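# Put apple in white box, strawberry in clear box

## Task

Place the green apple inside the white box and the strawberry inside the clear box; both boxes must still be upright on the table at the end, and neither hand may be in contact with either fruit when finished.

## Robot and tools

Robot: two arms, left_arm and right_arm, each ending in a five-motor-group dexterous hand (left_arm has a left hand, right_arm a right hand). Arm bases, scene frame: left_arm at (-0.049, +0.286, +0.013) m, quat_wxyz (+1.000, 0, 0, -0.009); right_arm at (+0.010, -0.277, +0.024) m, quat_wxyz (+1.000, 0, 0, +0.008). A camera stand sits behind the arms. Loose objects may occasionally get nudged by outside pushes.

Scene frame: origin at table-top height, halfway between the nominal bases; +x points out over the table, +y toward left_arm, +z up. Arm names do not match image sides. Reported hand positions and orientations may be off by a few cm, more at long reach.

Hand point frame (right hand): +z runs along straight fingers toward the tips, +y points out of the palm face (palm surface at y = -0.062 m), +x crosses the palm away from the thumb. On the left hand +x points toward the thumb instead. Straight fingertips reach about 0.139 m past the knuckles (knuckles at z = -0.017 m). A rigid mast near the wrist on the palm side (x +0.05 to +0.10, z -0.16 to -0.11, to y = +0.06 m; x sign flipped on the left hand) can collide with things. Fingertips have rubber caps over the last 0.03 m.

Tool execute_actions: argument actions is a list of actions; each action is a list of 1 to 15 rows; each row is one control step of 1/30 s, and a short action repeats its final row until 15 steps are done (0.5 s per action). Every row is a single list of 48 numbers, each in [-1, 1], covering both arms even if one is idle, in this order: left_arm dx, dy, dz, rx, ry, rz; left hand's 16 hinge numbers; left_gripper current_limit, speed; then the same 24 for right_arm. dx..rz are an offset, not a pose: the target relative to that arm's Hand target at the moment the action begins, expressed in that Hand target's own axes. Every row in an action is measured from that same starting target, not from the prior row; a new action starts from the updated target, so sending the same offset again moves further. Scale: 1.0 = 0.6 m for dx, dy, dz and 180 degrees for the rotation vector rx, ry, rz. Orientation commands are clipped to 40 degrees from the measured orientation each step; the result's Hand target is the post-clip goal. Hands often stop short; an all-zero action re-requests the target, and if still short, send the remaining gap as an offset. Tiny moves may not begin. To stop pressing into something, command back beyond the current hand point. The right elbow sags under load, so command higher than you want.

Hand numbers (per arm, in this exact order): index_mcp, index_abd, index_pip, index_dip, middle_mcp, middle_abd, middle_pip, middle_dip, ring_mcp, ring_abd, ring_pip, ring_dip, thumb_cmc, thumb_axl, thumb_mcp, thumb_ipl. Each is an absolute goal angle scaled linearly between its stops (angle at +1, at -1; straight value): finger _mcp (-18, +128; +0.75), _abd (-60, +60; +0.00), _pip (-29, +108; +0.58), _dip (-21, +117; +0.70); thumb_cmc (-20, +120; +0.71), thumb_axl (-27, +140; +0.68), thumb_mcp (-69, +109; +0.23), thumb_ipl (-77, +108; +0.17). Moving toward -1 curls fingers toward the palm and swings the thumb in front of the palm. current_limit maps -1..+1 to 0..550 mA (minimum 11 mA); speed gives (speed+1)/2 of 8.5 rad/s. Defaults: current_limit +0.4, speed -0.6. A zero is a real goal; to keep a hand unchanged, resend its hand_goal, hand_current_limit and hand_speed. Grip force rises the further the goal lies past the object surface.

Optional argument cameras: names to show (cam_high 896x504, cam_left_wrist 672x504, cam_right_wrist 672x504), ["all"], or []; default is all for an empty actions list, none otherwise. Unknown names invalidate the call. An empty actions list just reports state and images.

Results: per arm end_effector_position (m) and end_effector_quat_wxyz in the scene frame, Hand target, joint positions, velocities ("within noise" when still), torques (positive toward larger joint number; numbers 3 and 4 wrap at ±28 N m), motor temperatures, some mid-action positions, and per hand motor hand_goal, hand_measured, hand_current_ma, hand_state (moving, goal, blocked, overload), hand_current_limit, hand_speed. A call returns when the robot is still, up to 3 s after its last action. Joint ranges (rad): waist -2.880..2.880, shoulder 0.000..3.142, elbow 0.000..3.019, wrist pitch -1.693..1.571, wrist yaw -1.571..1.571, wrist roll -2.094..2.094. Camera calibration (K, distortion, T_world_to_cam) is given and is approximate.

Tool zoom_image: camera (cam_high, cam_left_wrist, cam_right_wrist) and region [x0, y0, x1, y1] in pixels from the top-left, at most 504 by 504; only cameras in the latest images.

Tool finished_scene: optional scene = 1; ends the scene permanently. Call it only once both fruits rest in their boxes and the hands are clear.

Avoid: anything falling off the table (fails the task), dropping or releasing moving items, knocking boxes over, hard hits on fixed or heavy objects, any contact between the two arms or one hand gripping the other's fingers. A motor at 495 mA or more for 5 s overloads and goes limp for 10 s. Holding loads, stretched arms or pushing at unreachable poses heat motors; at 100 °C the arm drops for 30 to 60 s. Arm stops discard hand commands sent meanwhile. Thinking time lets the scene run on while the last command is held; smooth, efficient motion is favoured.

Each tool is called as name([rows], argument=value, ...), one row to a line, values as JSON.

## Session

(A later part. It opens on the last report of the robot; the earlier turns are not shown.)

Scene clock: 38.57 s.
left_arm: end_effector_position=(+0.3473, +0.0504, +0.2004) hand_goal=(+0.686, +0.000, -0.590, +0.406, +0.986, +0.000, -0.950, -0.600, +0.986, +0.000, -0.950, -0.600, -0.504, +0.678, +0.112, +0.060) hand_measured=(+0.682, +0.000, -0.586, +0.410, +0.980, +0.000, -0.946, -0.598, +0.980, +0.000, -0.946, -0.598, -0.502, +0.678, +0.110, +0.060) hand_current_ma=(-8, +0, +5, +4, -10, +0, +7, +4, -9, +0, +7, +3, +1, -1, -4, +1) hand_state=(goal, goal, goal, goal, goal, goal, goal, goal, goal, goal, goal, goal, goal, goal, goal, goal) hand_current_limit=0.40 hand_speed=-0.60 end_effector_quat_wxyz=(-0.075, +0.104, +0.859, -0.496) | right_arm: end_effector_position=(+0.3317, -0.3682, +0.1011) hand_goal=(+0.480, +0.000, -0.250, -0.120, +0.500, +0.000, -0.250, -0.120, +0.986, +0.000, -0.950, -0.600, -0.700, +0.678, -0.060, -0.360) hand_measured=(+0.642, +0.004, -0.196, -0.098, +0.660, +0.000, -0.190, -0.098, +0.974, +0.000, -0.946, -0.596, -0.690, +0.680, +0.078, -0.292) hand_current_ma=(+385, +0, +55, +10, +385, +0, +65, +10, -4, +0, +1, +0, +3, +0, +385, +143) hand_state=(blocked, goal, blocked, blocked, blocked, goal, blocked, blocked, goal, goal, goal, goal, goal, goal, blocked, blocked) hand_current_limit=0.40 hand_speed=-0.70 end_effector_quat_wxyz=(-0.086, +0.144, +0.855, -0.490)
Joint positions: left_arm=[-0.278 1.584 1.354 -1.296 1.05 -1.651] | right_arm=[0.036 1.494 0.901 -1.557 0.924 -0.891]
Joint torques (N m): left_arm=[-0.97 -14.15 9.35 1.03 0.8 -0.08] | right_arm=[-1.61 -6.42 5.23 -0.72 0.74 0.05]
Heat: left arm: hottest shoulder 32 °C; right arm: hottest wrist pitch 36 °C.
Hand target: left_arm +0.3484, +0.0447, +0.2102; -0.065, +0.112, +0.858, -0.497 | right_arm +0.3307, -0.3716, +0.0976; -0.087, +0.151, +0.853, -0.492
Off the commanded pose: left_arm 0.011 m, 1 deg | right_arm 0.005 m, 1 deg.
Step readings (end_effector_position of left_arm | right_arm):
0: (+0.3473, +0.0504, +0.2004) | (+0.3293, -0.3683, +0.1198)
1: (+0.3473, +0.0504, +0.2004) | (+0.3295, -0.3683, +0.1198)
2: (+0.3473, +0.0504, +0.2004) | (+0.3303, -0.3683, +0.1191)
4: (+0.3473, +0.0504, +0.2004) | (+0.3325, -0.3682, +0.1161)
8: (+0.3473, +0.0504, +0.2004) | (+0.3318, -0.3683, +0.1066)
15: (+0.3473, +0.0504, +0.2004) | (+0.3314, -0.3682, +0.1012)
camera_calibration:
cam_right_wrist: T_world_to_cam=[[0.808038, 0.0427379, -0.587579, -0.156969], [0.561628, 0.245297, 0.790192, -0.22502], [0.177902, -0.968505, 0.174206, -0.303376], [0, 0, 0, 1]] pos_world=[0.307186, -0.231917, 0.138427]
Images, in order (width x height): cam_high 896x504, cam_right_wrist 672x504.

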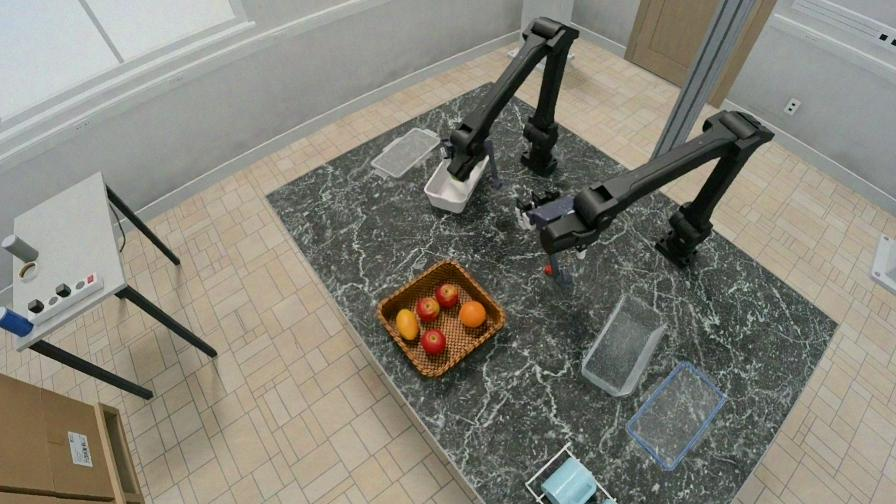

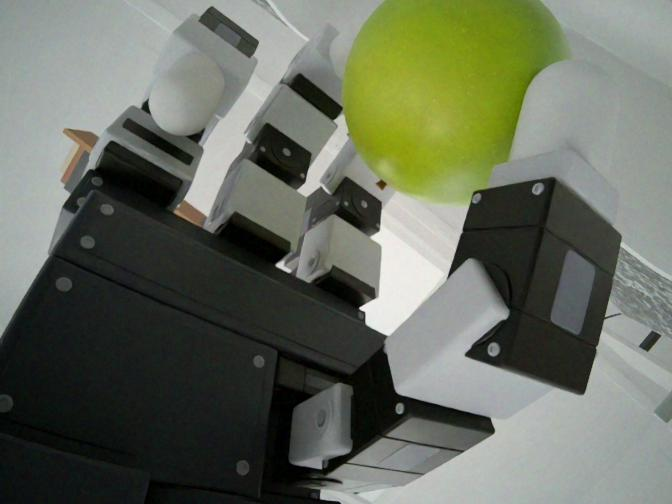

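execute_actions([
  [[0,0,0,0,0,0,0.685,0,-0.591,0.406,0.986,0,-0.95,-0.6,0.986,0,-0.95,-0.6,-0.504,0.678,0.112,0.059,0.4,-0.6,0,0.0173,0.01,0,0,0,0.48,0,-0.25,-0.12,0.5,0,-0.25,-0.12,0.986,0,-0.95,-0.6,-0.70,0.678,-0.06,-0.36,0.4,-0.7]],
], cameras=["cam_high","cam_right_wrist"])

zoom_image(camera="cam_right_wrist", region=[100, 0, 672, 300])

zoom_image(camera="cam_high", region=[400, 100, 540, 230])

Scene clock: 39.47 s.
left_arm: end_effector_position=(+0.3473, +0.0504, +0.2004) hand_goal=(+0.686, +0.000, -0.590, +0.406, +0.986, +0.000, -0.950, -0.600, +0.986, +0.000, -0.950, -0.600, -0.504, +0.678, +0.112, +0.060) hand_measured=(+0.682, +0.000, -0.586, +0.410, +0.980, +0.000, -0.946, -0.598, +0.980, +0.000, -0.946, -0.598, -0.502, +0.678, +0.110, +0.060) hand_current_ma=(-8, +0, +5, +4, -10, +0, +7, +4, -9, +0, +7, +3, +1, -1, -4, +1) hand_state=(goal, goal, goal, goal, goal, goal, goal, goal, goal, goal, goal, goal, goal, goal, goal, goal) hand_current_limit=0.40 hand_speed=-0.60 end_effector_quat_wxyz=(-0.075, +0.104, +0.859, -0.496) | right_arm: end_effector_position=(+0.3324, -0.3681, +0.0900) hand_goal=(+0.480, +0.000, -0.250, -0.120, +0.500, +0.000, -0.250, -0.120, +0.986, +0.000, -0.950, -0.600, -0.700, +0.678, -0.060, -0.360) hand_measured=(+0.642, +0.004, -0.196, -0.098, +0.660, +0.000, -0.190, -0.098, +0.974, +0.000, -0.946, -0.596, -0.690, +0.680, +0.078, -0.292) hand_current_ma=(+385, +0, +55, +10, +385, +0, +65, +10, -4, +0, +1, +0, +3, +0, +385, +143) hand_state=(blocked, goal, blocked, blocked, blocked, goal, blocked, blocked, goal, goal, goal, goal, goal, goal, blocked, blocked) hand_current_limit=0.40 hand_speed=-0.70 end_effector_quat_wxyz=(-0.084, +0.144, +0.856, -0.490)
Joint positions: left_arm=[-0.278 1.584 1.354 -1.296 1.05 -1.651] | right_arm=[0.036 1.512 0.887 -1.522 0.924 -0.891]
Joint torques (N m): left_arm=[-0.79 -14.62 9.33 1.02 0.75 -0.12] | right_arm=[-1.61 -6.53 5.05 -0.69 0.74 0.05]
Heat: left arm: hottest shoulder 32 °C; right arm: hottest wrist pitch 36 °C.
Hand target: left_arm +0.3484, +0.0447, +0.2102; -0.065, +0.112, +0.858, -0.497 | right_arm +0.3308, -0.3716, +0.0858; -0.087, +0.151, +0.853, -0.492
Off the commanded pose: left_arm 0.011 m, 1 deg | right_arm 0.006 m, 1 deg.
Step readings (end_effector_position of left_arm | right_arm):
0: (+0.3473, +0.0504, +0.2004) | (+0.3317, -0.3682, +0.1011)
1: (+0.3473, +0.0504, +0.2004) | (+0.3317, -0.3681, +0.1011)
2: (+0.3473, +0.0504, +0.2004) | (+0.3322, -0.3681, +0.1007)
4: (+0.3473, +0.0504, +0.2004) | (+0.3332, -0.3681, +0.0988)
8: (+0.3473, +0.0504, +0.2004) | (+0.3325, -0.3681, +0.0931)
15: (+0.3473, +0.0504, +0.2004) | (+0.3322, -0.3681, +0.0900)
camera_calibration:
cam_right_wrist: T_world_to_cam=[[0.809841, 0.0428074, -0.585085, -0.164899], [0.559223, 0.245051, 0.791972, -0.216072], [0.177278, -0.968565, 0.174513, -0.301295], [0, 0, 0, 1]] pos_world=[0.307788, -0.231816, 0.127223]
Images, in order (width x height): cam_high 896x504, cam_right_wrist 672x504.

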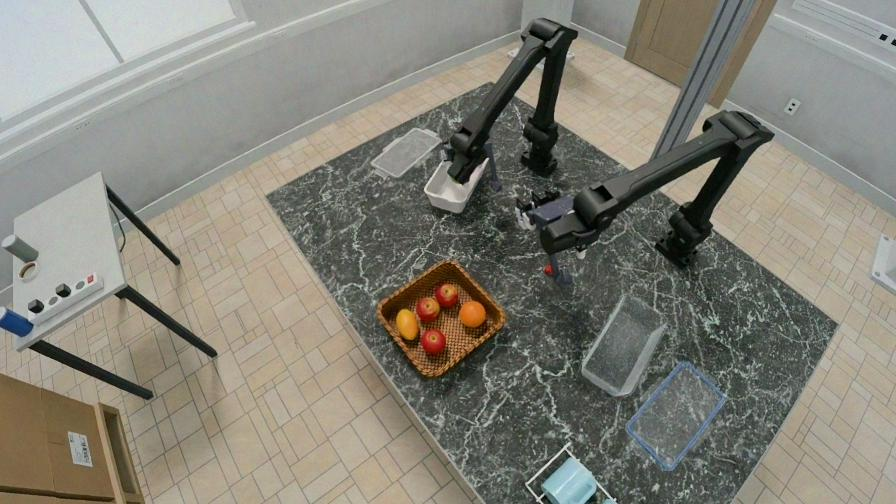

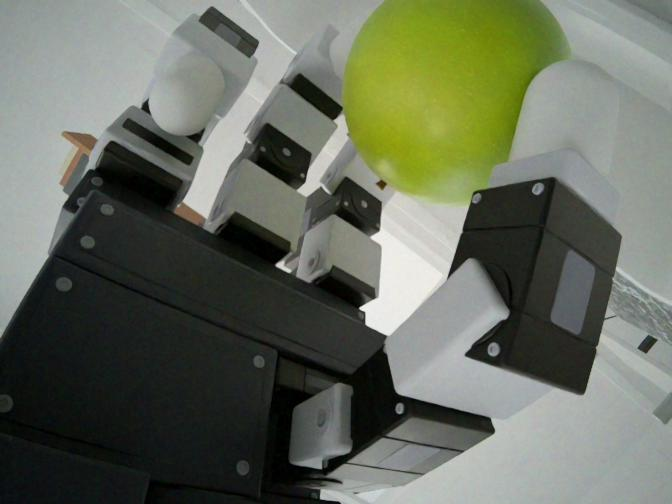

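Region (100, 0, 672, 300) is 572x300 pixels. A region can be at most 504 by 504 pixels.

Scaled by 3.600 from the camera's 896x504 image, which has a finer 1280x720 frame.

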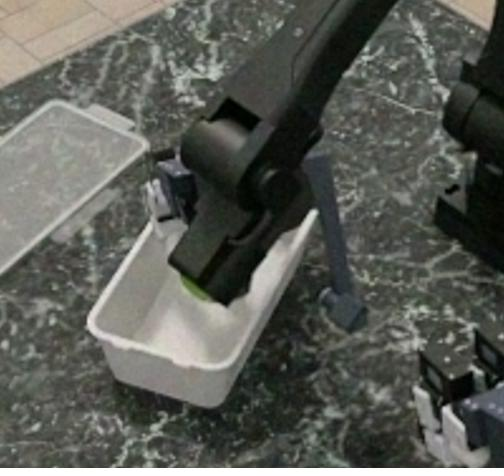

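zoom_image(camera="cam_right_wrist", region=[120, 0, 400, 210])

zoom_image(camera="cam_right_wrist", region=[460, 0, 672, 160])

Scaled by 1.800 from the camera's 672x504 image, which has a finer 960x720 frame.

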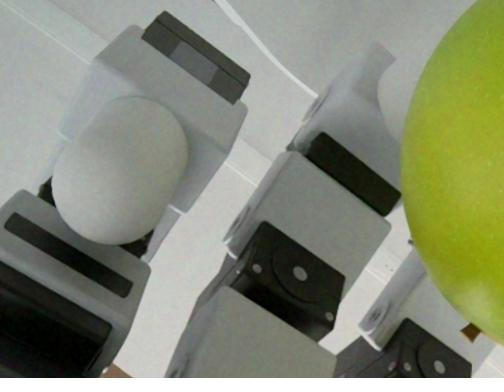

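Scaled by 2.377 from the camera's 672x504 image, which has a finer 960x720 frame.

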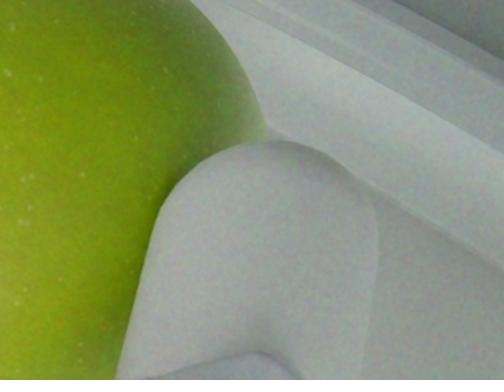

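execute_actions([
  [[0,0,0,0,0,0,0.685,0,-0.591,0.406,0.986,0,-0.95,-0.6,0.986,0,-0.95,-0.6,-0.504,0.678,0.112,0.059,0.4,-0.6,-0.0052,0.008,0.0095,0,0,0,0.48,0,-0.25,-0.12,0.5,0,-0.25,-0.12,0.986,0,-0.95,-0.6,-0.70,0.678,-0.06,-0.36,0.4,-0.7]],
], cameras=["cam_right_wrist"])

Scene clock: 40.80 s.
left_arm: end_effector_position=(+0.3473, +0.0504, +0.2004) hand_goal=(+0.686, +0.000, -0.590, +0.406, +0.986, +0.000, -0.950, -0.600, +0.986, +0.000, -0.950, -0.600, -0.504, +0.678, +0.112, +0.060) hand_measured=(+0.682, +0.000, -0.586, +0.410, +0.980, +0.000, -0.946, -0.598, +0.980, +0.000, -0.946, -0.598, -0.502, +0.678, +0.110, +0.060) hand_current_ma=(-8, +0, +5, +4, -10, +0, +7, +4, -9, +0, +7, +3, +1, -1, -4, +1) hand_state=(goal, goal, goal, goal, goal, goal, goal, goal, goal, goal, goal, goal, goal, goal, goal, goal) hand_current_limit=0.40 hand_speed=-0.60 end_effector_quat_wxyz=(-0.075, +0.104, +0.859, -0.496) | right_arm: end_effector_position=(+0.3376, -0.3704, +0.0864) hand_goal=(+0.480, +0.000, -0.250, -0.120, +0.500, +0.000, -0.250, -0.120, +0.986, +0.000, -0.950, -0.600, -0.700, +0.678, -0.060, -0.360) hand_measured=(+0.642, +0.004, -0.196, -0.098, +0.660, +0.000, -0.190, -0.098, +0.974, +0.000, -0.946, -0.596, -0.690, +0.680, +0.078, -0.292) hand_current_ma=(+385, +0, +55, +10, +385, +0, +65, +10, -4, +0, +1, +0, +3, +0, +385, +143) hand_state=(blocked, goal, blocked, blocked, blocked, goal, blocked, blocked, goal, goal, goal, goal, goal, goal, blocked, blocked) hand_current_limit=0.40 hand_speed=-0.70 end_effector_quat_wxyz=(-0.077, +0.149, +0.855, -0.491)
Joint positions: left_arm=[-0.278 1.584 1.354 -1.296 1.05 -1.651] | right_arm=[0.031 1.521 0.887 -1.496 0.931 -0.891]
Joint torques (N m): left_arm=[-1.49 -13.98 9.5 1.02 0.83 -0.11] | right_arm=[-2.08 -6.18 4.72 -0.47 0.72 -0.07]
Heat: left arm: hottest shoulder 32 °C; right arm: hottest wrist pitch 36 °C.
Hand target: left_arm +0.3484, +0.0447, +0.2102; -0.065, +0.112, +0.858, -0.497 | right_arm +0.3329, -0.3750, +0.0787; -0.087, +0.150, +0.853, -0.492
Off the commanded pose: left_arm 0.011 m, 1 deg | right_arm 0.010 m, 1 deg.
Step readings (end_effector_position of left_arm | right_arm):
0: (+0.3473, +0.0504, +0.2004) | (+0.3324, -0.3681, +0.0900)
1: (+0.3473, +0.0504, +0.2004) | (+0.3325, -0.3681, +0.0900)
2: (+0.3473, +0.0504, +0.2004) | (+0.3331, -0.3681, +0.0897)
4: (+0.3473, +0.0504, +0.2004) | (+0.3350, -0.3685, +0.0888)
8: (+0.3473, +0.0504, +0.2004) | (+0.3369, -0.3701, +0.0865)
15: (+0.3473, +0.0504, +0.2004) | (+0.3375, -0.3704, +0.0864)
camera_calibration:
cam_right_wrist: T_world_to_cam=[[0.819769, 0.0389941, -0.571365, -0.17708], [0.54591, 0.248333, 0.800195, -0.210514], [0.173092, -0.96789, 0.182288, -0.302824], [0, 0, 0, 1]] pos_world=[0.312502, -0.233917, 0.122476]
Images, in order (width x height): cam_right_wrist 672x504.

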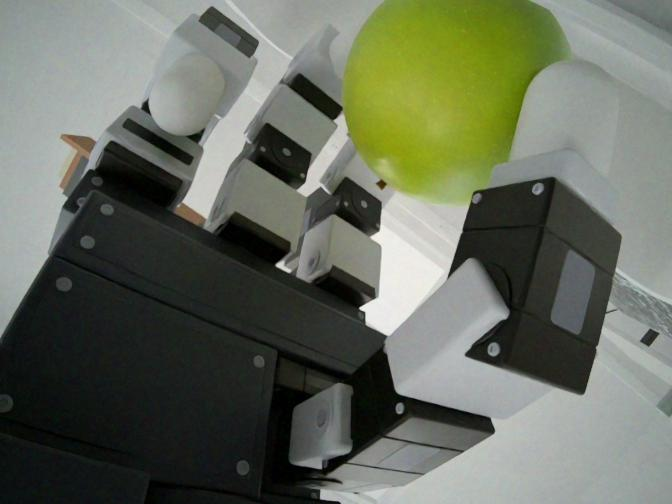

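execute_actions([
  [[0,0,0,0,0,0,0.685,0,-0.591,0.406,0.986,0,-0.95,-0.6,0.986,0,-0.95,-0.6,-0.504,0.678,0.112,0.059,0.4,-0.6,0,0,0,0,0,0,0.66,0,-0.22,-0.10,0.68,0,-0.22,-0.10,0.986,0,-0.95,-0.6,-0.69,0.678,0.10,-0.27,0.4,-0.85]],
  [[0,0,0,0,0,0,0.685,0,-0.591,0.406,0.986,0,-0.95,-0.6,0.986,0,-0.95,-0.6,-0.504,0.678,0.112,0.059,0.4,-0.6,0,0,0,0,0,0,0.73,0,-0.22,-0.10,0.74,0,-0.22,-0.10,0.986,0,-0.95,-0.6,-0.69,0.678,0.17,-0.24,0.4,-0.8]],
], cameras=["cam_high","cam_right_wrist"])

Scene clock: 42.17 s.
left_arm: end_effector_position=(+0.3473, +0.0504, +0.2004) hand_goal=(+0.686, +0.000, -0.590, +0.406, +0.986, +0.000, -0.950, -0.600, +0.986, +0.000, -0.950, -0.600, -0.504, +0.678, +0.112, +0.060) hand_measured=(+0.682, +0.000, -0.586, +0.410, +0.980, +0.000, -0.946, -0.598, +0.980, +0.000, -0.946, -0.598, -0.502, +0.678, +0.110, +0.060) hand_current_ma=(-8, +0, +5, +4, -10, +0, +7, +4, -9, +0, +7, +3, +1, -1, -4, +1) hand_state=(goal, goal, goal, goal, goal, goal, goal, goal, goal, goal, goal, goal, goal, goal, goal, goal) hand_current_limit=0.40 hand_speed=-0.60 end_effector_quat_wxyz=(-0.075, +0.104, +0.859, -0.496) | right_arm: end_effector_position=(+0.3378, -0.3708, +0.0864) hand_goal=(+0.730, +0.000, -0.220, -0.100, +0.740, +0.000, -0.220, -0.100, +0.986, +0.000, -0.950, -0.600, -0.690, +0.678, +0.170, -0.240) hand_measured=(+0.710, +0.002, -0.218, -0.098, +0.720, +0.000, -0.216, -0.096, +0.974, +0.000, -0.946, -0.596, -0.686, +0.680, +0.166, -0.242) hand_current_ma=(-9, +0, +0, +0, -9, +0, +0, +0, -4, +0, +1, +0, +1, +0, -1, +0) hand_state=(goal, goal, goal, goal, goal, goal, goal, goal, goal, goal, goal, goal, goal, goal, goal, goal) hand_current_limit=0.40 hand_speed=-0.80 end_effector_quat_wxyz=(-0.077, +0.150, +0.855, -0.491)
Joint positions: left_arm=[-0.278 1.584 1.354 -1.296 1.05 -1.651] | right_arm=[0.03 1.521 0.887 -1.495 0.931 -0.891]
Joint torques (N m): left_arm=[-0.73 -14.97 9.5 0.94 0.79 -0.14] | right_arm=[-2.02 -6.24 4.72 -0.51 0.68 -0.07]
Heat: left arm: hottest shoulder 32 °C; right arm: hottest wrist pitch 36 °C.
Hand target: left_arm +0.3484, +0.0447, +0.2102; -0.065, +0.112, +0.858, -0.497 | right_arm +0.3329, -0.3750, +0.0788; -0.087, +0.151, +0.853, -0.492
Off the commanded pose: left_arm 0.011 m, 1 deg | right_arm 0.010 m, 1 deg.
Step readings (end_effector_position of left_arm | right_arm):
0: (+0.3473, +0.0504, +0.2004) | (+0.3376, -0.3704, +0.0864)
1: (+0.3473, +0.0504, +0.2004) | (+0.3376, -0.3704, +0.0864)
2: (+0.3473, +0.0504, +0.2004) | (+0.3376, -0.3704, +0.0864)
4: (+0.3473, +0.0504, +0.2004) | (+0.3378, -0.3704, +0.0863)
8: (+0.3473, +0.0504, +0.2004) | (+0.3378, -0.3708, +0.0864)
15: (+0.3473, +0.0504, +0.2004) | (+0.3378, -0.3708, +0.0864)
16: (+0.3473, +0.0504, +0.2004) | (+0.3378, -0.3708, +0.0864)
17: (+0.3473, +0.0504, +0.2004) | (+0.3378, -0.3708, +0.0864)
19: (+0.3473, +0.0504, +0.2004) | (+0.3378, -0.3708, +0.0864)
23: (+0.3473, +0.0504, +0.2004) | (+0.3378, -0.3708, +0.0864)
30: (+0.3473, +0.0504, +0.2004) | (+0.3378, -0.3708, +0.0864)
camera_calibration:
cam_right_wrist: T_world_to_cam=[[0.820437, 0.0382984, -0.570452, -0.177773], [0.5451, 0.248601, 0.800665, -0.210182], [0.172479, -0.967849, 0.183085, -0.303123], [0, 0, 0, 1]] pos_world=[0.312704, -0.234317, 0.122372]
Images, in order (width x height): cam_high 896x504, cam_right_wrist 672x504.

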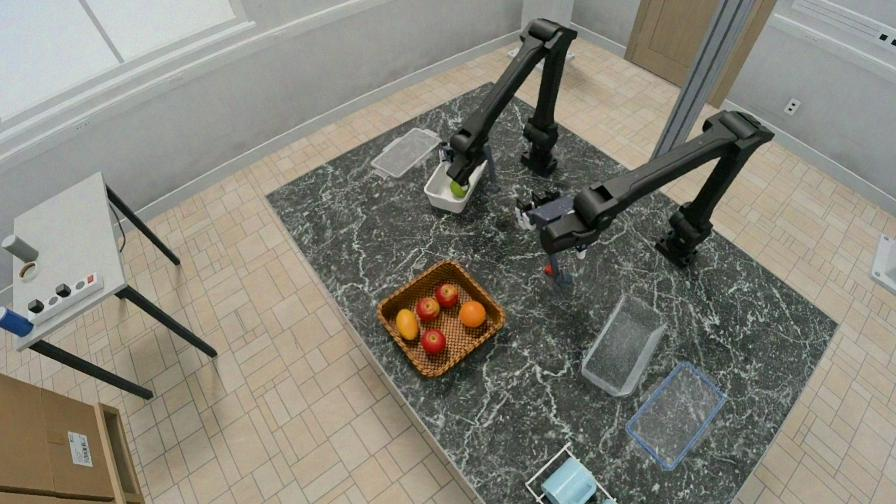

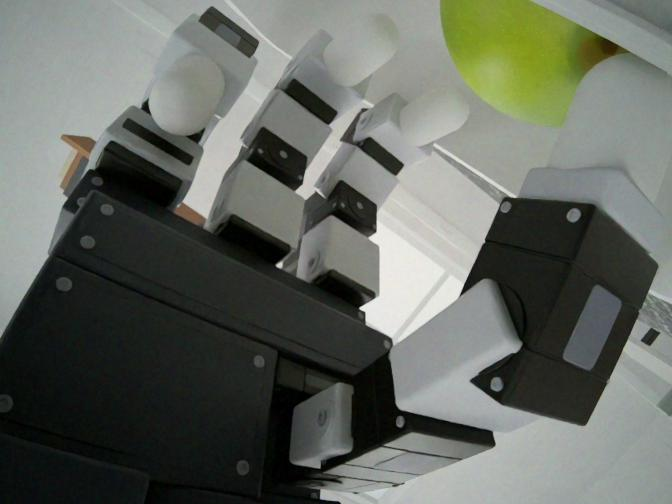

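execute_actions([
  [[0,0,0,0,0,0,0.685,0,-0.591,0.406,0.986,0,-0.95,-0.6,0.986,0,-0.95,-0.6,-0.504,0.678,0.112,0.059,0.4,-0.6,0,-0.0722,-0.0417,0,0,0,0.73,0,-0.22,-0.10,0.74,0,-0.22,-0.10,0.986,0,-0.95,-0.6,-0.69,0.678,0.17,-0.24,0.4,-0.6]],
  [[0,0,0,0,0,0,0.685,0,-0.591,0.406,0.986,0,-0.95,-0.6,0.986,0,-0.95,-0.6,-0.504,0.678,0.112,0.059,0.4,-0.6,0,-0.0722,-0.0417,0,0,0,0.73,0,-0.22,-0.10,0.74,0,-0.22,-0.10,0.986,0,-0.95,-0.6,-0.69,0.678,0.17,-0.24,0.4,-0.6]],
], cameras=["cam_high","cam_right_wrist"])

zoom_image(camera="cam_high", region=[510, 220, 600, 310])

zoom_image(camera="cam_high", region=[400, 100, 540, 230])

Scene clock: 43.97 s.
left_arm: end_effector_position=(+0.3473, +0.0504, +0.2004) hand_goal=(+0.686, +0.000, -0.590, +0.406, +0.986, +0.000, -0.950, -0.600, +0.986, +0.000, -0.950, -0.600, -0.504, +0.678, +0.112, +0.060) hand_measured=(+0.682, +0.000, -0.586, +0.410, +0.980, +0.000, -0.946, -0.598, +0.980, +0.000, -0.946, -0.598, -0.502, +0.678, +0.110, +0.060) hand_current_ma=(-8, +0, +5, +4, -10, +0, +7, +4, -9, +0, +7, +3, +1, -1, -4, +1) hand_state=(goal, goal, goal, goal, goal, goal, goal, goal, goal, goal, goal, goal, goal, goal, goal, goal) hand_current_limit=0.40 hand_speed=-0.60 end_effector_quat_wxyz=(-0.075, +0.104, +0.859, -0.496) | right_arm: end_effector_position=(+0.3219, -0.3728, +0.1667) hand_goal=(+0.730, +0.000, -0.220, -0.100, +0.740, +0.000, -0.220, -0.100, +0.986, +0.000, -0.950, -0.600, -0.690, +0.678, +0.170, -0.240) hand_measured=(+0.714, +0.002, -0.218, -0.098, +0.722, +0.000, -0.218, -0.096, +0.974, +0.000, -0.946, -0.596, -0.686, +0.680, +0.166, -0.242) hand_current_ma=(-6, +0, +0, +0, -8, +0, +0, +0, -4, +0, +1, +0, +0, +0, -1, +0) hand_state=(goal, goal, goal, goal, goal, goal, goal, goal, goal, goal, goal, goal, goal, goal, goal, goal) hand_current_limit=0.40 hand_speed=-0.60 end_effector_quat_wxyz=(-0.072, +0.135, +0.862, -0.483)
Joint positions: left_arm=[-0.278 1.584 1.354 -1.296 1.05 -1.651] | right_arm=[0.016 1.342 0.955 -1.679 0.934 -0.973]
Joint torques (N m): left_arm=[-0.26 -14.04 9.59 1.02 0.8 -0.12] | right_arm=[-2.02 -5.54 9.4 -1.28 0.65 -0.17]
Heat: left arm: hottest shoulder 32 °C; right arm: hottest wrist pitch 36 °C.
Hand target: left_arm +0.3484, +0.0447, +0.2102; -0.065, +0.112, +0.858, -0.497 | right_arm +0.3328, -0.3750, +0.1788; -0.087, +0.151, +0.853, -0.492
Off the commanded pose: left_arm 0.011 m, 1 deg | right_arm 0.016 m, 3 deg.
joint sent to its limit (right arm) — joint 4 (wrist pitch), lower limit. The joint targets are off in orientation, not in position.
Step readings (end_effector_position of left_arm | right_arm):
0: (+0.3473, +0.0504, +0.2004) | (+0.3378, -0.3708, +0.0864)
1: (+0.3473, +0.0504, +0.2004) | (+0.3377, -0.3708, +0.0864)
2: (+0.3473, +0.0504, +0.2004) | (+0.3364, -0.3709, +0.0868)
4: (+0.3473, +0.0504, +0.2004) | (+0.3294, -0.3713, +0.0902)
8: (+0.3473, +0.0504, +0.2004) | (+0.3194, -0.3721, +0.1032)
15: (+0.3473, +0.0504, +0.2004) | (+0.3191, -0.3721, +0.1149)
16: (+0.3473, +0.0504, +0.2004) | (+0.3190, -0.3721, +0.1153)
17: (+0.3473, +0.0504, +0.2004) | (+0.3181, -0.3722, +0.1165)
19: (+0.3473, +0.0504, +0.2004) | (+0.3163, -0.3724, +0.1240)
23: (+0.3473, +0.0504, +0.2004) | (+0.3192, -0.3737, +0.1498)
30: (+0.3473, +0.0504, +0.2004) | (+0.3229, -0.3732, +0.1670)
camera_calibration:
cam_right_wrist: T_world_to_cam=[[0.816976, 0.0753452, -0.571729, -0.103666], [0.540193, 0.247031, 0.804467, -0.265042], [0.201848, -0.966074, 0.161117, -0.322171], [0, 0, 0, 1]] pos_world=[0.292896, -0.237956, 0.205856]
Images, in order (width x height): cam_high 896x504, cam_right_wrist 672x504.

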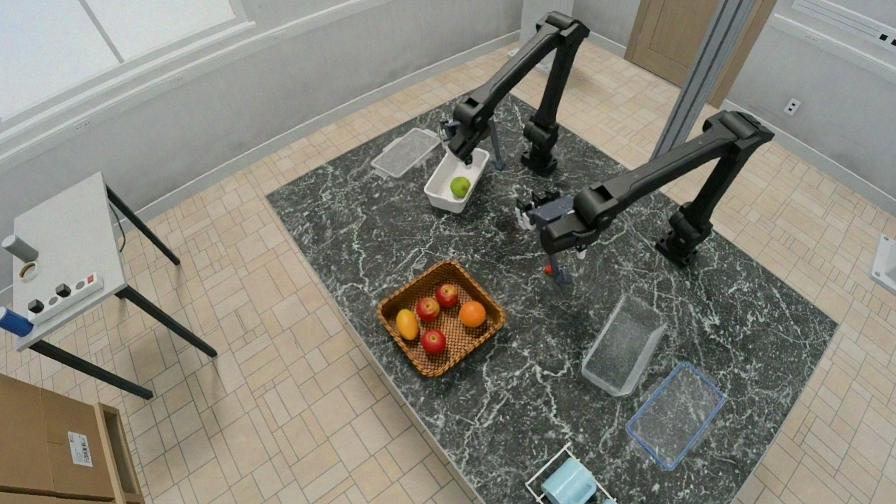

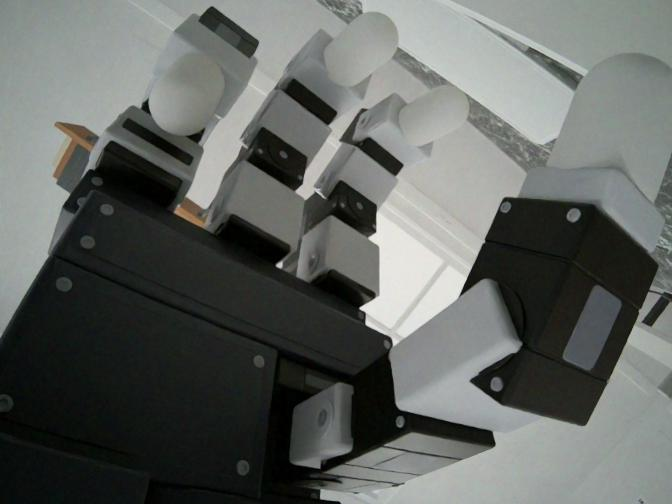

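Scaled by 5.600 from the camera's 896x504 image, which has a finer 1280x720 frame.

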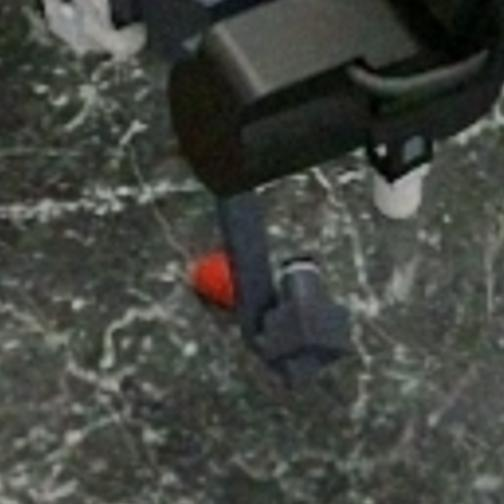

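Scaled by 3.600 from the camera's 896x504 image, which has a finer 1280x720 frame.

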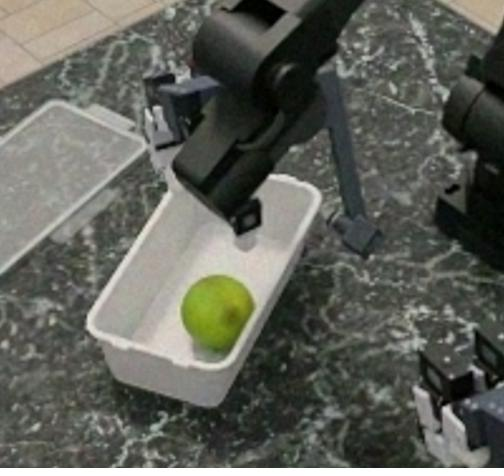

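execute_actions([
  [[0.0007,0.0567,0.0407,0,0.016,0.0093,0.685,0,-0.591,0.406,0.986,0,-0.95,-0.6,0.986,0,-0.95,-0.6,-0.504,0.678,0.112,0.059,0.4,-0.6,0,0,0,0,0,0,0.73,0,-0.22,-0.10,0.74,0,-0.22,-0.10,0.986,0,-0.95,-0.6,-0.69,0.678,0.17,-0.24,0.4,-0.6]],
  [[0.0007,0.0567,0.0407,0,0.016,0.0093,0.685,0,-0.591,0.406,0.986,0,-0.95,-0.6,0.986,0,-0.95,-0.6,-0.504,0.678,0.112,0.059,0.4,-0.6,0,0,0,0,0,0,0.73,0,-0.22,-0.10,0.74,0,-0.22,-0.10,0.986,0,-0.95,-0.6,-0.69,0.678,0.17,-0.24,0.4,-0.6]],
  [[0.0007,0.0567,0.0407,0,0.016,0.0093,0.685,0,-0.591,0.406,0.986,0,-0.95,-0.6,0.986,0,-0.95,-0.6,-0.504,0.678,0.112,0.059,0.4,-0.6,0,0,0,0,0,0,0.73,0,-0.22,-0.10,0.74,0,-0.22,-0.10,0.986,0,-0.95,-0.6,-0.69,0.678,0.17,-0.24,0.4,-0.6]],
], cameras=["all"])

zoom_image(camera="cam_high", region=[500, 190, 620, 310])

Scene clock: 46.50 s.
left_arm: end_effector_position=(+0.3408, +0.0384, +0.0868) hand_goal=(+0.686, +0.000, -0.590, +0.406, +0.986, +0.000, -0.950, -0.600, +0.986, +0.000, -0.950, -0.600, -0.504, +0.678, +0.112, +0.060) hand_measured=(+0.682, +0.000, -0.586, +0.410, +0.980, +0.000, -0.946, -0.598, +0.980, +0.000, -0.946, -0.598, -0.504, +0.678, +0.110, +0.060) hand_current_ma=(-8, +0, +5, +4, -10, +0, +7, +4, -9, +0, +6, +3, +1, -1, -4, +1) hand_state=(goal, goal, goal, goal, goal, goal, goal, goal, goal, goal, goal, goal, goal, goal, goal, goal) hand_current_limit=0.40 hand_speed=-0.60 end_effector_quat_wxyz=(-0.113, +0.173, +0.847, -0.490) | right_arm: end_effector_position=(+0.3218, -0.3729, +0.1667) hand_goal=(+0.730, +0.000, -0.220, -0.100, +0.740, +0.000, -0.220, -0.100, +0.986, +0.000, -0.950, -0.600, -0.690, +0.678, +0.170, -0.240) hand_measured=(+0.714, +0.002, -0.218, -0.098, +0.722, +0.000, -0.218, -0.096, +0.974, +0.000, -0.946, -0.596, -0.686, +0.680, +0.166, -0.242) hand_current_ma=(-6, +0, +0, +0, -8, +0, +0, +0, -4, +0, +1, +0, +0, +0, -1, +0) hand_state=(goal, goal, goal, goal, goal, goal, goal, goal, goal, goal, goal, goal, goal, goal, goal, goal) hand_current_limit=0.40 hand_speed=-0.60 end_effector_quat_wxyz=(-0.073, +0.135, +0.862, -0.483)
Joint positions: left_arm=[-0.315 1.763 1.264 -1.238 1.045 -1.403] | right_arm=[0.016 1.342 0.955 -1.679 0.934 -0.974]
Joint torques (N m): left_arm=[-0.91 -13.63 7.68 0.59 0.77 0.24] | right_arm=[-2.02 -5.54 9.39 -1.28 0.66 -0.17]
Heat: left arm: hottest shoulder 32 °C; right arm: hottest wrist pitch 36 °C.
Hand target: left_arm +0.3431, +0.0330, +0.0852; -0.108, +0.186, +0.845, -0.489 | right_arm +0.3327, -0.3751, +0.1788; -0.087, +0.151, +0.853, -0.492
Off the commanded pose: left_arm 0.006 m, 2 deg | right_arm 0.016 m, 3 deg.
joint sent to its limit (right arm) — joint 4 (wrist pitch), lower limit. The joint targets are off in orientation, not in position.
Step readings (end_effector_position of left_arm | right_arm):
0: (+0.3473, +0.0504, +0.2004) | (+0.3219, -0.3728, +0.1667)
1: (+0.3473, +0.0504, +0.2004) | (+0.3219, -0.3728, +0.1667)
2: (+0.3476, +0.0502, +0.1999) | (+0.3219, -0.3729, +0.1667)
4: (+0.3477, +0.0495, +0.1968) | (+0.3218, -0.3729, +0.1667)
8: (+0.3440, +0.0477, +0.1854) | (+0.3218, -0.3729, +0.1667)
15: (+0.3444, +0.0463, +0.1728) | (+0.3218, -0.3729, +0.1667)
16: (+0.3446, +0.0462, +0.1723) | (+0.3218, -0.3729, +0.1667)
17: (+0.3449, +0.0457, +0.1713) | (+0.3218, -0.3729, +0.1667)
19: (+0.3450, +0.0446, +0.1657) | (+0.3218, -0.3729, +0.1667)
23: (+0.3422, +0.0439, +0.1458) | (+0.3218, -0.3729, +0.1667)
30: (+0.3417, +0.0426, +0.1278) | (+0.3218, -0.3729, +0.1667)
31: (+0.3421, +0.0425, +0.1277) | (+0.3218, -0.3729, +0.1667)
32: (+0.3431, +0.0422, +0.1271) | (+0.3218, -0.3729, +0.1667)
34: (+0.3445, +0.0410, +0.1231) | (+0.3218, -0.3729, +0.1667)
38: (+0.3424, +0.0393, +0.1052) | (+0.3218, -0.3729, +0.1667)
45: (+0.3402, +0.0388, +0.0870) | (+0.3218, -0.3729, +0.1667)
camera_calibration:
cam_left_wrist: T_world_to_cam=[[0.638556, -0.580604, 0.505119, -0.279181], [-0.221927, 0.489549, 0.843262, -0.0655936], [-0.736881, -0.65057, 0.183753, 0.387829], [0, 0, 0, 1]] pos_world=[0.4495, 0.122328, 0.125067]
cam_right_wrist: T_world_to_cam=[[0.816436, 0.0756927, -0.572454, -0.103185], [0.540859, 0.246988, 0.804033, -0.26508], [0.202249, -0.966058, 0.160711, -0.322277], [0, 0, 0, 1]] pos_world=[0.292795, -0.238056, 0.205858]

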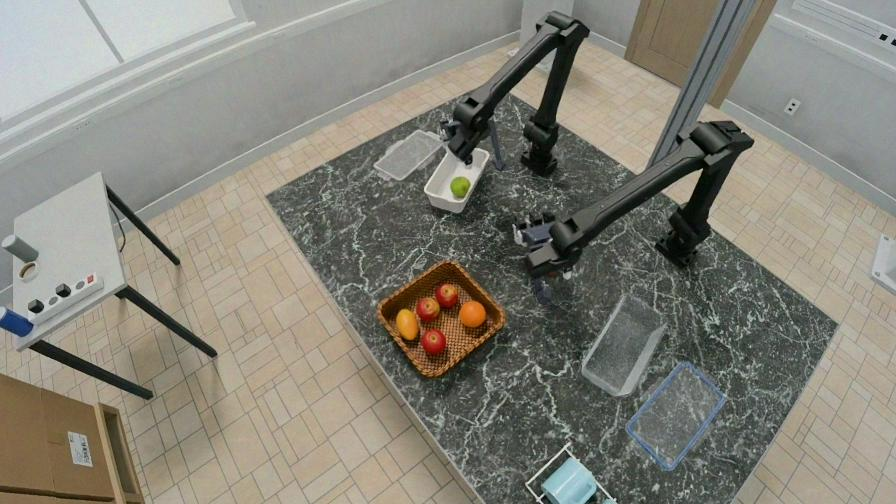

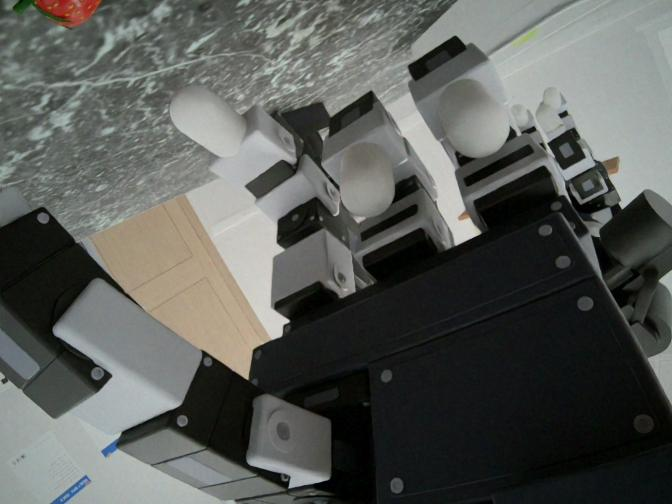

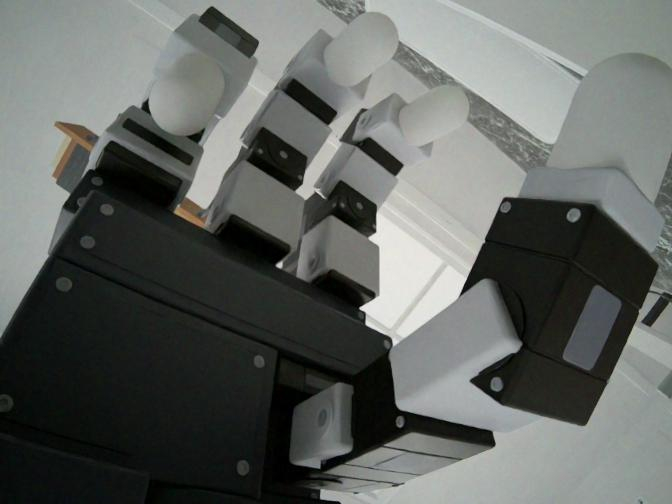

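Scaled by 4.200 from the camera's 896x504 image, which has a finer 1280x720 frame.

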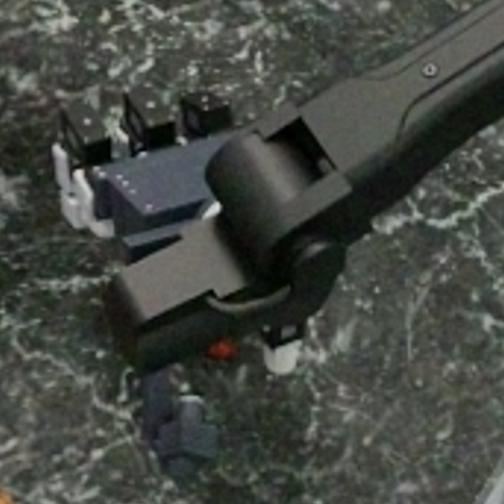

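execute_actions([
  [[-0.0065,0.0353,0.0455,0,0,0,0.685,0,-0.591,0.406,0.986,0,-0.95,-0.6,0.986,0,-0.95,-0.6,-0.504,0.678,0.112,0.059,0.4,-0.6,0,0,0,0,0,0,0.73,0,-0.22,-0.10,0.74,0,-0.22,-0.10,0.986,0,-0.95,-0.6,-0.69,0.678,0.17,-0.24,0.4,-0.6]],
], cameras=["cam_high","cam_left_wrist"])

zoom_image(camera="cam_high", region=[500, 190, 620, 310])

Scene clock: 47.93 s.
left_arm: end_effector_position=(+0.3428, +0.0232, +0.0572) hand_goal=(+0.686, +0.000, -0.590, +0.406, +0.986, +0.000, -0.950, -0.600, +0.986, +0.000, -0.950, -0.600, -0.504, +0.678, +0.112, +0.060) hand_measured=(+0.682, +0.000, -0.586, +0.408, +0.980, +0.000, -0.946, -0.598, +0.980, +0.000, -0.946, -0.598, -0.504, +0.678, +0.110, +0.060) hand_current_ma=(-8, +0, +5, +4, -10, +0, +7, +4, -9, +0, +6, +3, +0, -1, -4, +1) hand_state=(goal, goal, goal, goal, goal, goal, goal, goal, goal, goal, goal, goal, goal, goal, goal, goal) hand_current_limit=0.40 hand_speed=-0.60 end_effector_quat_wxyz=(-0.103, +0.189, +0.845, -0.490) | right_arm: end_effector_position=(+0.3218, -0.3729, +0.1667) hand_goal=(+0.730, +0.000, -0.220, -0.100, +0.740, +0.000, -0.220, -0.100, +0.986, +0.000, -0.950, -0.600, -0.690, +0.678, +0.170, -0.240) hand_measured=(+0.714, +0.002, -0.218, -0.098, +0.722, +0.000, -0.218, -0.096, +0.974, +0.000, -0.946, -0.596, -0.686, +0.680, +0.166, -0.242) hand_current_ma=(-6, +0, +0, +0, -8, +0, +0, +0, -4, +0, +1, +0, +0, +0, -1, +0) hand_state=(goal, goal, goal, goal, goal, goal, goal, goal, goal, goal, goal, goal, goal, goal, goal, goal) hand_current_limit=0.40 hand_speed=-0.60 end_effector_quat_wxyz=(-0.073, +0.135, +0.862, -0.483)
Joint positions: left_arm=[-0.345 1.8 1.233 -1.117 1.045 -1.427] | right_arm=[0.016 1.342 0.955 -1.679 0.934 -0.974]
Joint torques (N m): left_arm=[-0.67 -13.57 7.01 0.7 0.87 -0.17] | right_arm=[-2.02 -5.54 9.39 -1.28 0.65 -0.17]
Heat: left arm: hottest shoulder 32 °C; right arm: hottest wrist pitch 36 °C.
Hand target: left_arm +0.3412, +0.0195, +0.0533; -0.108, +0.186, +0.845, -0.489 | right_arm +0.3327, -0.3751, +0.1788; -0.087, +0.151, +0.853, -0.492
Off the commanded pose: left_arm 0.006 m, 1 deg | right_arm 0.016 m, 3 deg.
joint sent to its limit (right arm) — joint 4 (wrist pitch), lower limit. The joint targets are off in orientation, not in position.
Step readings (end_effector_position of left_arm | right_arm):
0: (+0.3408, +0.0384, +0.0868) | (+0.3218, -0.3729, +0.1667)
1: (+0.3411, +0.0381, +0.0867) | (+0.3218, -0.3729, +0.1667)
2: (+0.3426, +0.0365, +0.0856) | (+0.3218, -0.3729, +0.1667)
4: (+0.3457, +0.0338, +0.0814) | (+0.3218, -0.3729, +0.1667)
8: (+0.3457, +0.0267, +0.0685) | (+0.3218, -0.3729, +0.1667)
15: (+0.3423, +0.0234, +0.0572) | (+0.3218, -0.3729, +0.1667)
camera_calibration:
cam_left_wrist: T_world_to_cam=[[0.611968, -0.586792, 0.530255, -0.266539], [-0.239333, 0.501622, 0.831321, -0.0262522], [-0.7538, -0.63565, 0.166538, 0.391288], [0, 0, 0, 1]] pos_world=[0.451783, 0.105488, 0.0979933]
Images, in order (width x height): cam_high 896x504, cam_left_wrist 672x504.

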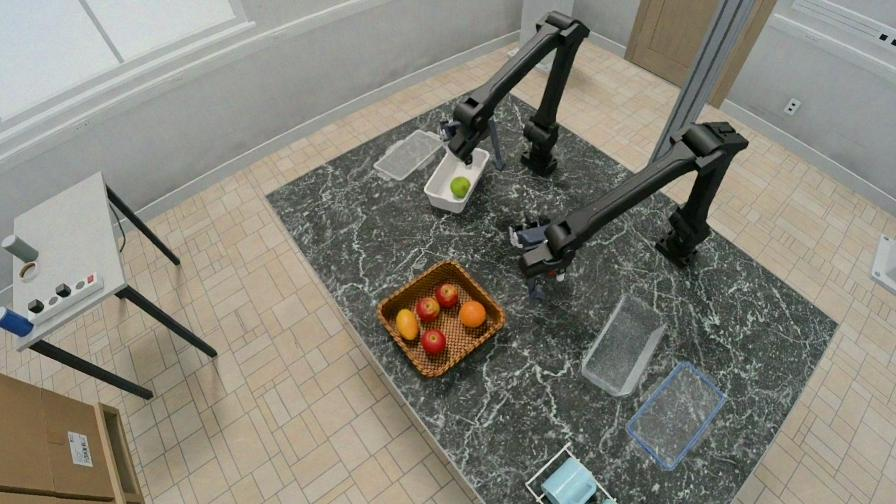

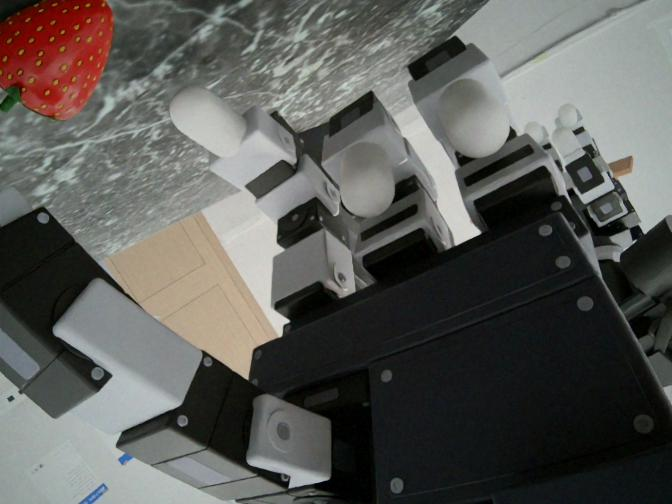

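Scaled by 4.200 from the camera's 896x504 image, which has a finer 1280x720 frame.

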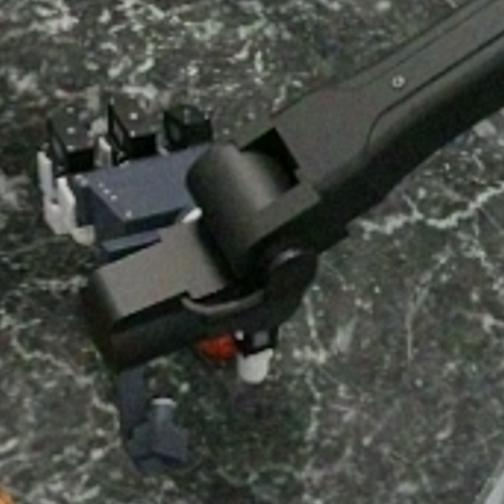

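execute_actions([
  [[0.0135,0.0345,0.0283,0,0.0481,0.0278,0.685,0,-0.591,0.406,0.986,0,-0.95,-0.6,0.986,0,-0.95,-0.6,-0.504,0.678,0.112,0.059,0.4,-0.6,0,0,0,0,0,0,0.73,0,-0.22,-0.10,0.74,0,-0.22,-0.10,0.986,0,-0.95,-0.6,-0.69,0.678,0.17,-0.24,0.4,-0.6]],
], cameras=["cam_high","cam_left_wrist"])

zoom_image(camera="cam_high", region=[500, 190, 620, 310])

Scene clock: 49.60 s.
left_arm: end_effector_position=(+0.3217, +0.0263, +0.0314) hand_goal=(+0.686, +0.000, -0.590, +0.406, +0.986, +0.000, -0.950, -0.600, +0.986, +0.000, -0.950, -0.600, -0.504, +0.678, +0.112, +0.060) hand_measured=(+0.678, -0.004, -0.618, +0.386, +0.980, +0.000, -0.946, -0.598, +0.980, +0.000, -0.946, -0.598, -0.504, +0.678, +0.110, +0.060) hand_current_ma=(-16, -3, -67, -45, -12, +0, +7, +4, -11, +0, +6, +3, +0, -1, -4, +1) hand_state=(goal, goal, blocked, goal, goal, goal, goal, goal, goal, goal, goal, goal, goal, goal, goal, goal) hand_current_limit=0.40 hand_speed=-0.60 end_effector_quat_wxyz=(-0.153, +0.242, +0.829, -0.480) | right_arm: end_effector_position=(+0.3218, -0.3729, +0.1667) hand_goal=(+0.730, +0.000, -0.220, -0.100, +0.740, +0.000, -0.220, -0.100, +0.986, +0.000, -0.950, -0.600, -0.690, +0.678, +0.170, -0.240) hand_measured=(+0.714, +0.002, -0.218, -0.098, +0.722, +0.000, -0.218, -0.096, +0.974, +0.000, -0.946, -0.596, -0.686, +0.680, +0.166, -0.242) hand_current_ma=(-6, +0, +0, +0, -8, +0, +0, +0, -4, +0, +1, +0, +0, +0, -1, +0) hand_state=(goal, goal, goal, goal, goal, goal, goal, goal, goal, goal, goal, goal, goal, goal, goal, goal) hand_current_limit=0.40 hand_speed=-0.60 end_effector_quat_wxyz=(-0.073, +0.135, +0.862, -0.483)
Joint positions: left_arm=[-0.365 1.884 1.261 -1.302 1.018 -1.185] | right_arm=[0.016 1.342 0.955 -1.679 0.934 -0.974]
Joint torques (N m): left_arm=[-1.61 -13.33 9.5 -0.29 0.44 0.3] | right_arm=[-2.02 -5.54 9.39 -1.28 0.65 -0.17]
Heat: left arm: hottest shoulder 33 °C; right arm: hottest wrist pitch 36 °C.
Hand target: left_arm +0.3320, +0.0190, +0.0268; -0.150, +0.260, +0.826, -0.478 | right_arm +0.3327, -0.3751, +0.1788; -0.087, +0.151, +0.853, -0.492
Off the commanded pose: left_arm 0.013 m, 2 deg | right_arm 0.016 m, 3 deg.
joint sent to its limit (right arm) — joint 4 (wrist pitch), lower limit. The joint targets are off in orientation, not in position.
Step readings (end_effector_position of left_arm | right_arm):
0: (+0.3428, +0.0232, +0.0572) | (+0.3218, -0.3729, +0.1667)
1: (+0.3426, +0.0231, +0.0570) | (+0.3218, -0.3729, +0.1667)
2: (+0.3412, +0.0235, +0.0563) | (+0.3218, -0.3729, +0.1667)
4: (+0.3354, +0.0253, +0.0517) | (+0.3218, -0.3729, +0.1667)
8: (+0.3222, +0.0292, +0.0336) | (+0.3218, -0.3729, +0.1667)
15: (+0.3215, +0.0265, +0.0311) | (+0.3218, -0.3729, +0.1667)
camera_calibration:
cam_left_wrist: T_world_to_cam=[[0.535578, -0.675839, 0.506357, -0.210444], [-0.137302, 0.521938, 0.84186, -0.0450725], [-0.833249, -0.520406, 0.186745, 0.403469], [0, 0, 0, 1]] pos_world=[0.442711, 0.0912662, 0.069159]
Images, in order (width x height): cam_high 896x504, cam_left_wrist 672x504.

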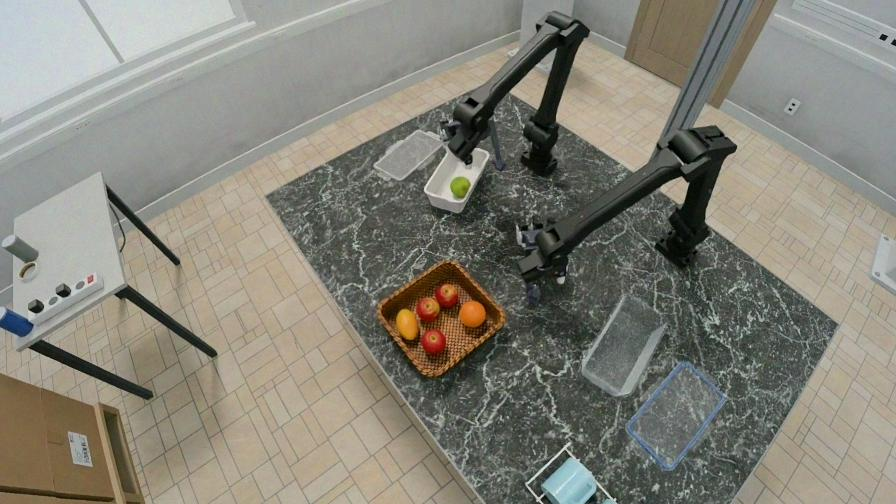

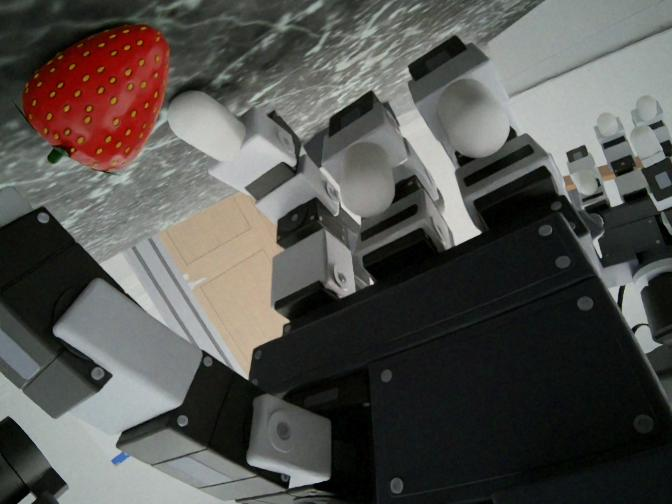

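Scaled by 4.200 from the camera's 896x504 image, which has a finer 1280x720 frame.

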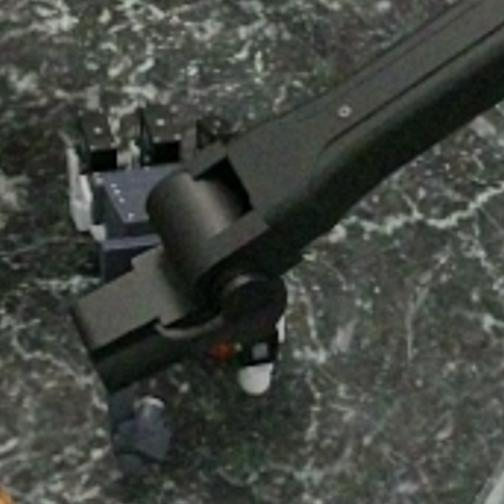

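execute_actions([
  [[-0.0177,-0.0028,-0.016,0,0,0,0.685,0,-0.591,0.406,0.986,0,-0.95,-0.6,0.986,0,-0.95,-0.6,-0.504,0.678,0.112,0.059,0.4,-0.6,0,0,0,0,0,0,0.73,0,-0.22,-0.10,0.74,0,-0.22,-0.10,0.986,0,-0.95,-0.6,-0.69,0.678,0.17,-0.24,0.4,-0.6]],
], cameras=["cam_left_wrist"])

Scene clock: 50.83 s.
left_arm: end_effector_position=(+0.3294, +0.0243, +0.0330) hand_goal=(+0.686, +0.000, -0.590, +0.406, +0.986, +0.000, -0.950, -0.600, +0.986, +0.000, -0.950, -0.600, -0.504, +0.678, +0.112, +0.060) hand_measured=(+0.678, +0.000, -0.600, +0.398, +0.980, +0.000, -0.946, -0.598, +0.980, +0.000, -0.946, -0.598, -0.504, +0.678, +0.110, +0.060) hand_current_ma=(-16, +0, -16, -14, -12, +0, +7, +4, -11, +0, +6, +3, +0, -1, -4, +1) hand_state=(goal, goal, goal, goal, goal, goal, goal, goal, goal, goal, goal, goal, goal, goal, goal, goal) hand_current_limit=0.40 hand_speed=-0.60 end_effector_quat_wxyz=(-0.161, +0.246, +0.828, -0.478) | right_arm: end_effector_position=(+0.3218, -0.3729, +0.1667) hand_goal=(+0.730, +0.000, -0.220, -0.100, +0.740, +0.000, -0.220, -0.100, +0.986, +0.000, -0.950, -0.600, -0.690, +0.678, +0.170, -0.240) hand_measured=(+0.714, +0.002, -0.218, -0.098, +0.722, +0.000, -0.218, -0.096, +0.974, +0.000, -0.946, -0.596, -0.686, +0.680, +0.166, -0.242) hand_current_ma=(-6, +0, +0, +0, -8, +0, +0, +0, -4, +0, +1, +0, +0, +0, -1, +0) hand_state=(goal, goal, goal, goal, goal, goal, goal, goal, goal, goal, goal, goal, goal, goal, goal, goal) hand_current_limit=0.40 hand_speed=-0.60 end_effector_quat_wxyz=(-0.073, +0.135, +0.862, -0.483)
Joint positions: left_arm=[-0.365 1.911 1.306 -1.351 1.011 -1.161] | right_arm=[0.016 1.342 0.955 -1.679 0.934 -0.974]
Joint torques (N m): left_arm=[-0.38 -13.22 9.96 -0.2 0.52 0.19] | right_arm=[-2.02 -5.54 9.4 -1.28 0.65 -0.17]
Heat: left arm: hottest shoulder 33 °C; right arm: hottest wrist pitch 36 °C.
Hand target: left_arm +0.3450, +0.0191, +0.0331; -0.150, +0.259, +0.826, -0.478 | right_arm +0.3327, -0.3751, +0.1788; -0.087, +0.151, +0.853, -0.492
Off the commanded pose: left_arm 0.016 m, 2 deg | right_arm 0.016 m, 3 deg.
joint sent to its limit (right arm) — joint 4 (wrist pitch), lower limit. The joint targets are off in orientation, not in position.
Step readings (end_effector_position of left_arm | right_arm):
0: (+0.3216, +0.0263, +0.0314) | (+0.3218, -0.3729, +0.1667)
1: (+0.3218, +0.0262, +0.0314) | (+0.3218, -0.3729, +0.1667)
2: (+0.3221, +0.0264, +0.0317) | (+0.3218, -0.3729, +0.1667)
4: (+0.3238, +0.0263, +0.0323) | (+0.3218, -0.3729, +0.1667)
8: (+0.3276, +0.0249, +0.0324) | (+0.3218, -0.3729, +0.1667)
15: (+0.3285, +0.0246, +0.0328) | (+0.3218, -0.3729, +0.1667)
camera_calibration:
cam_left_wrist: T_world_to_cam=[[0.529863, -0.686623, 0.497789, -0.214248], [-0.122254, 0.518988, 0.845994, -0.0493739], [-0.839225, -0.509118, 0.19105, 0.410185], [0, 0, 0, 1]] pos_world=[0.451723, 0.0873497, 0.0700542]
Images, in order (width x height): cam_left_wrist 672x504.

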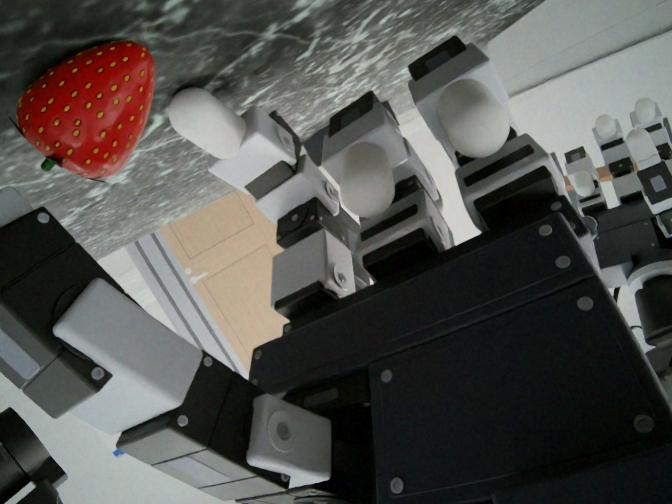

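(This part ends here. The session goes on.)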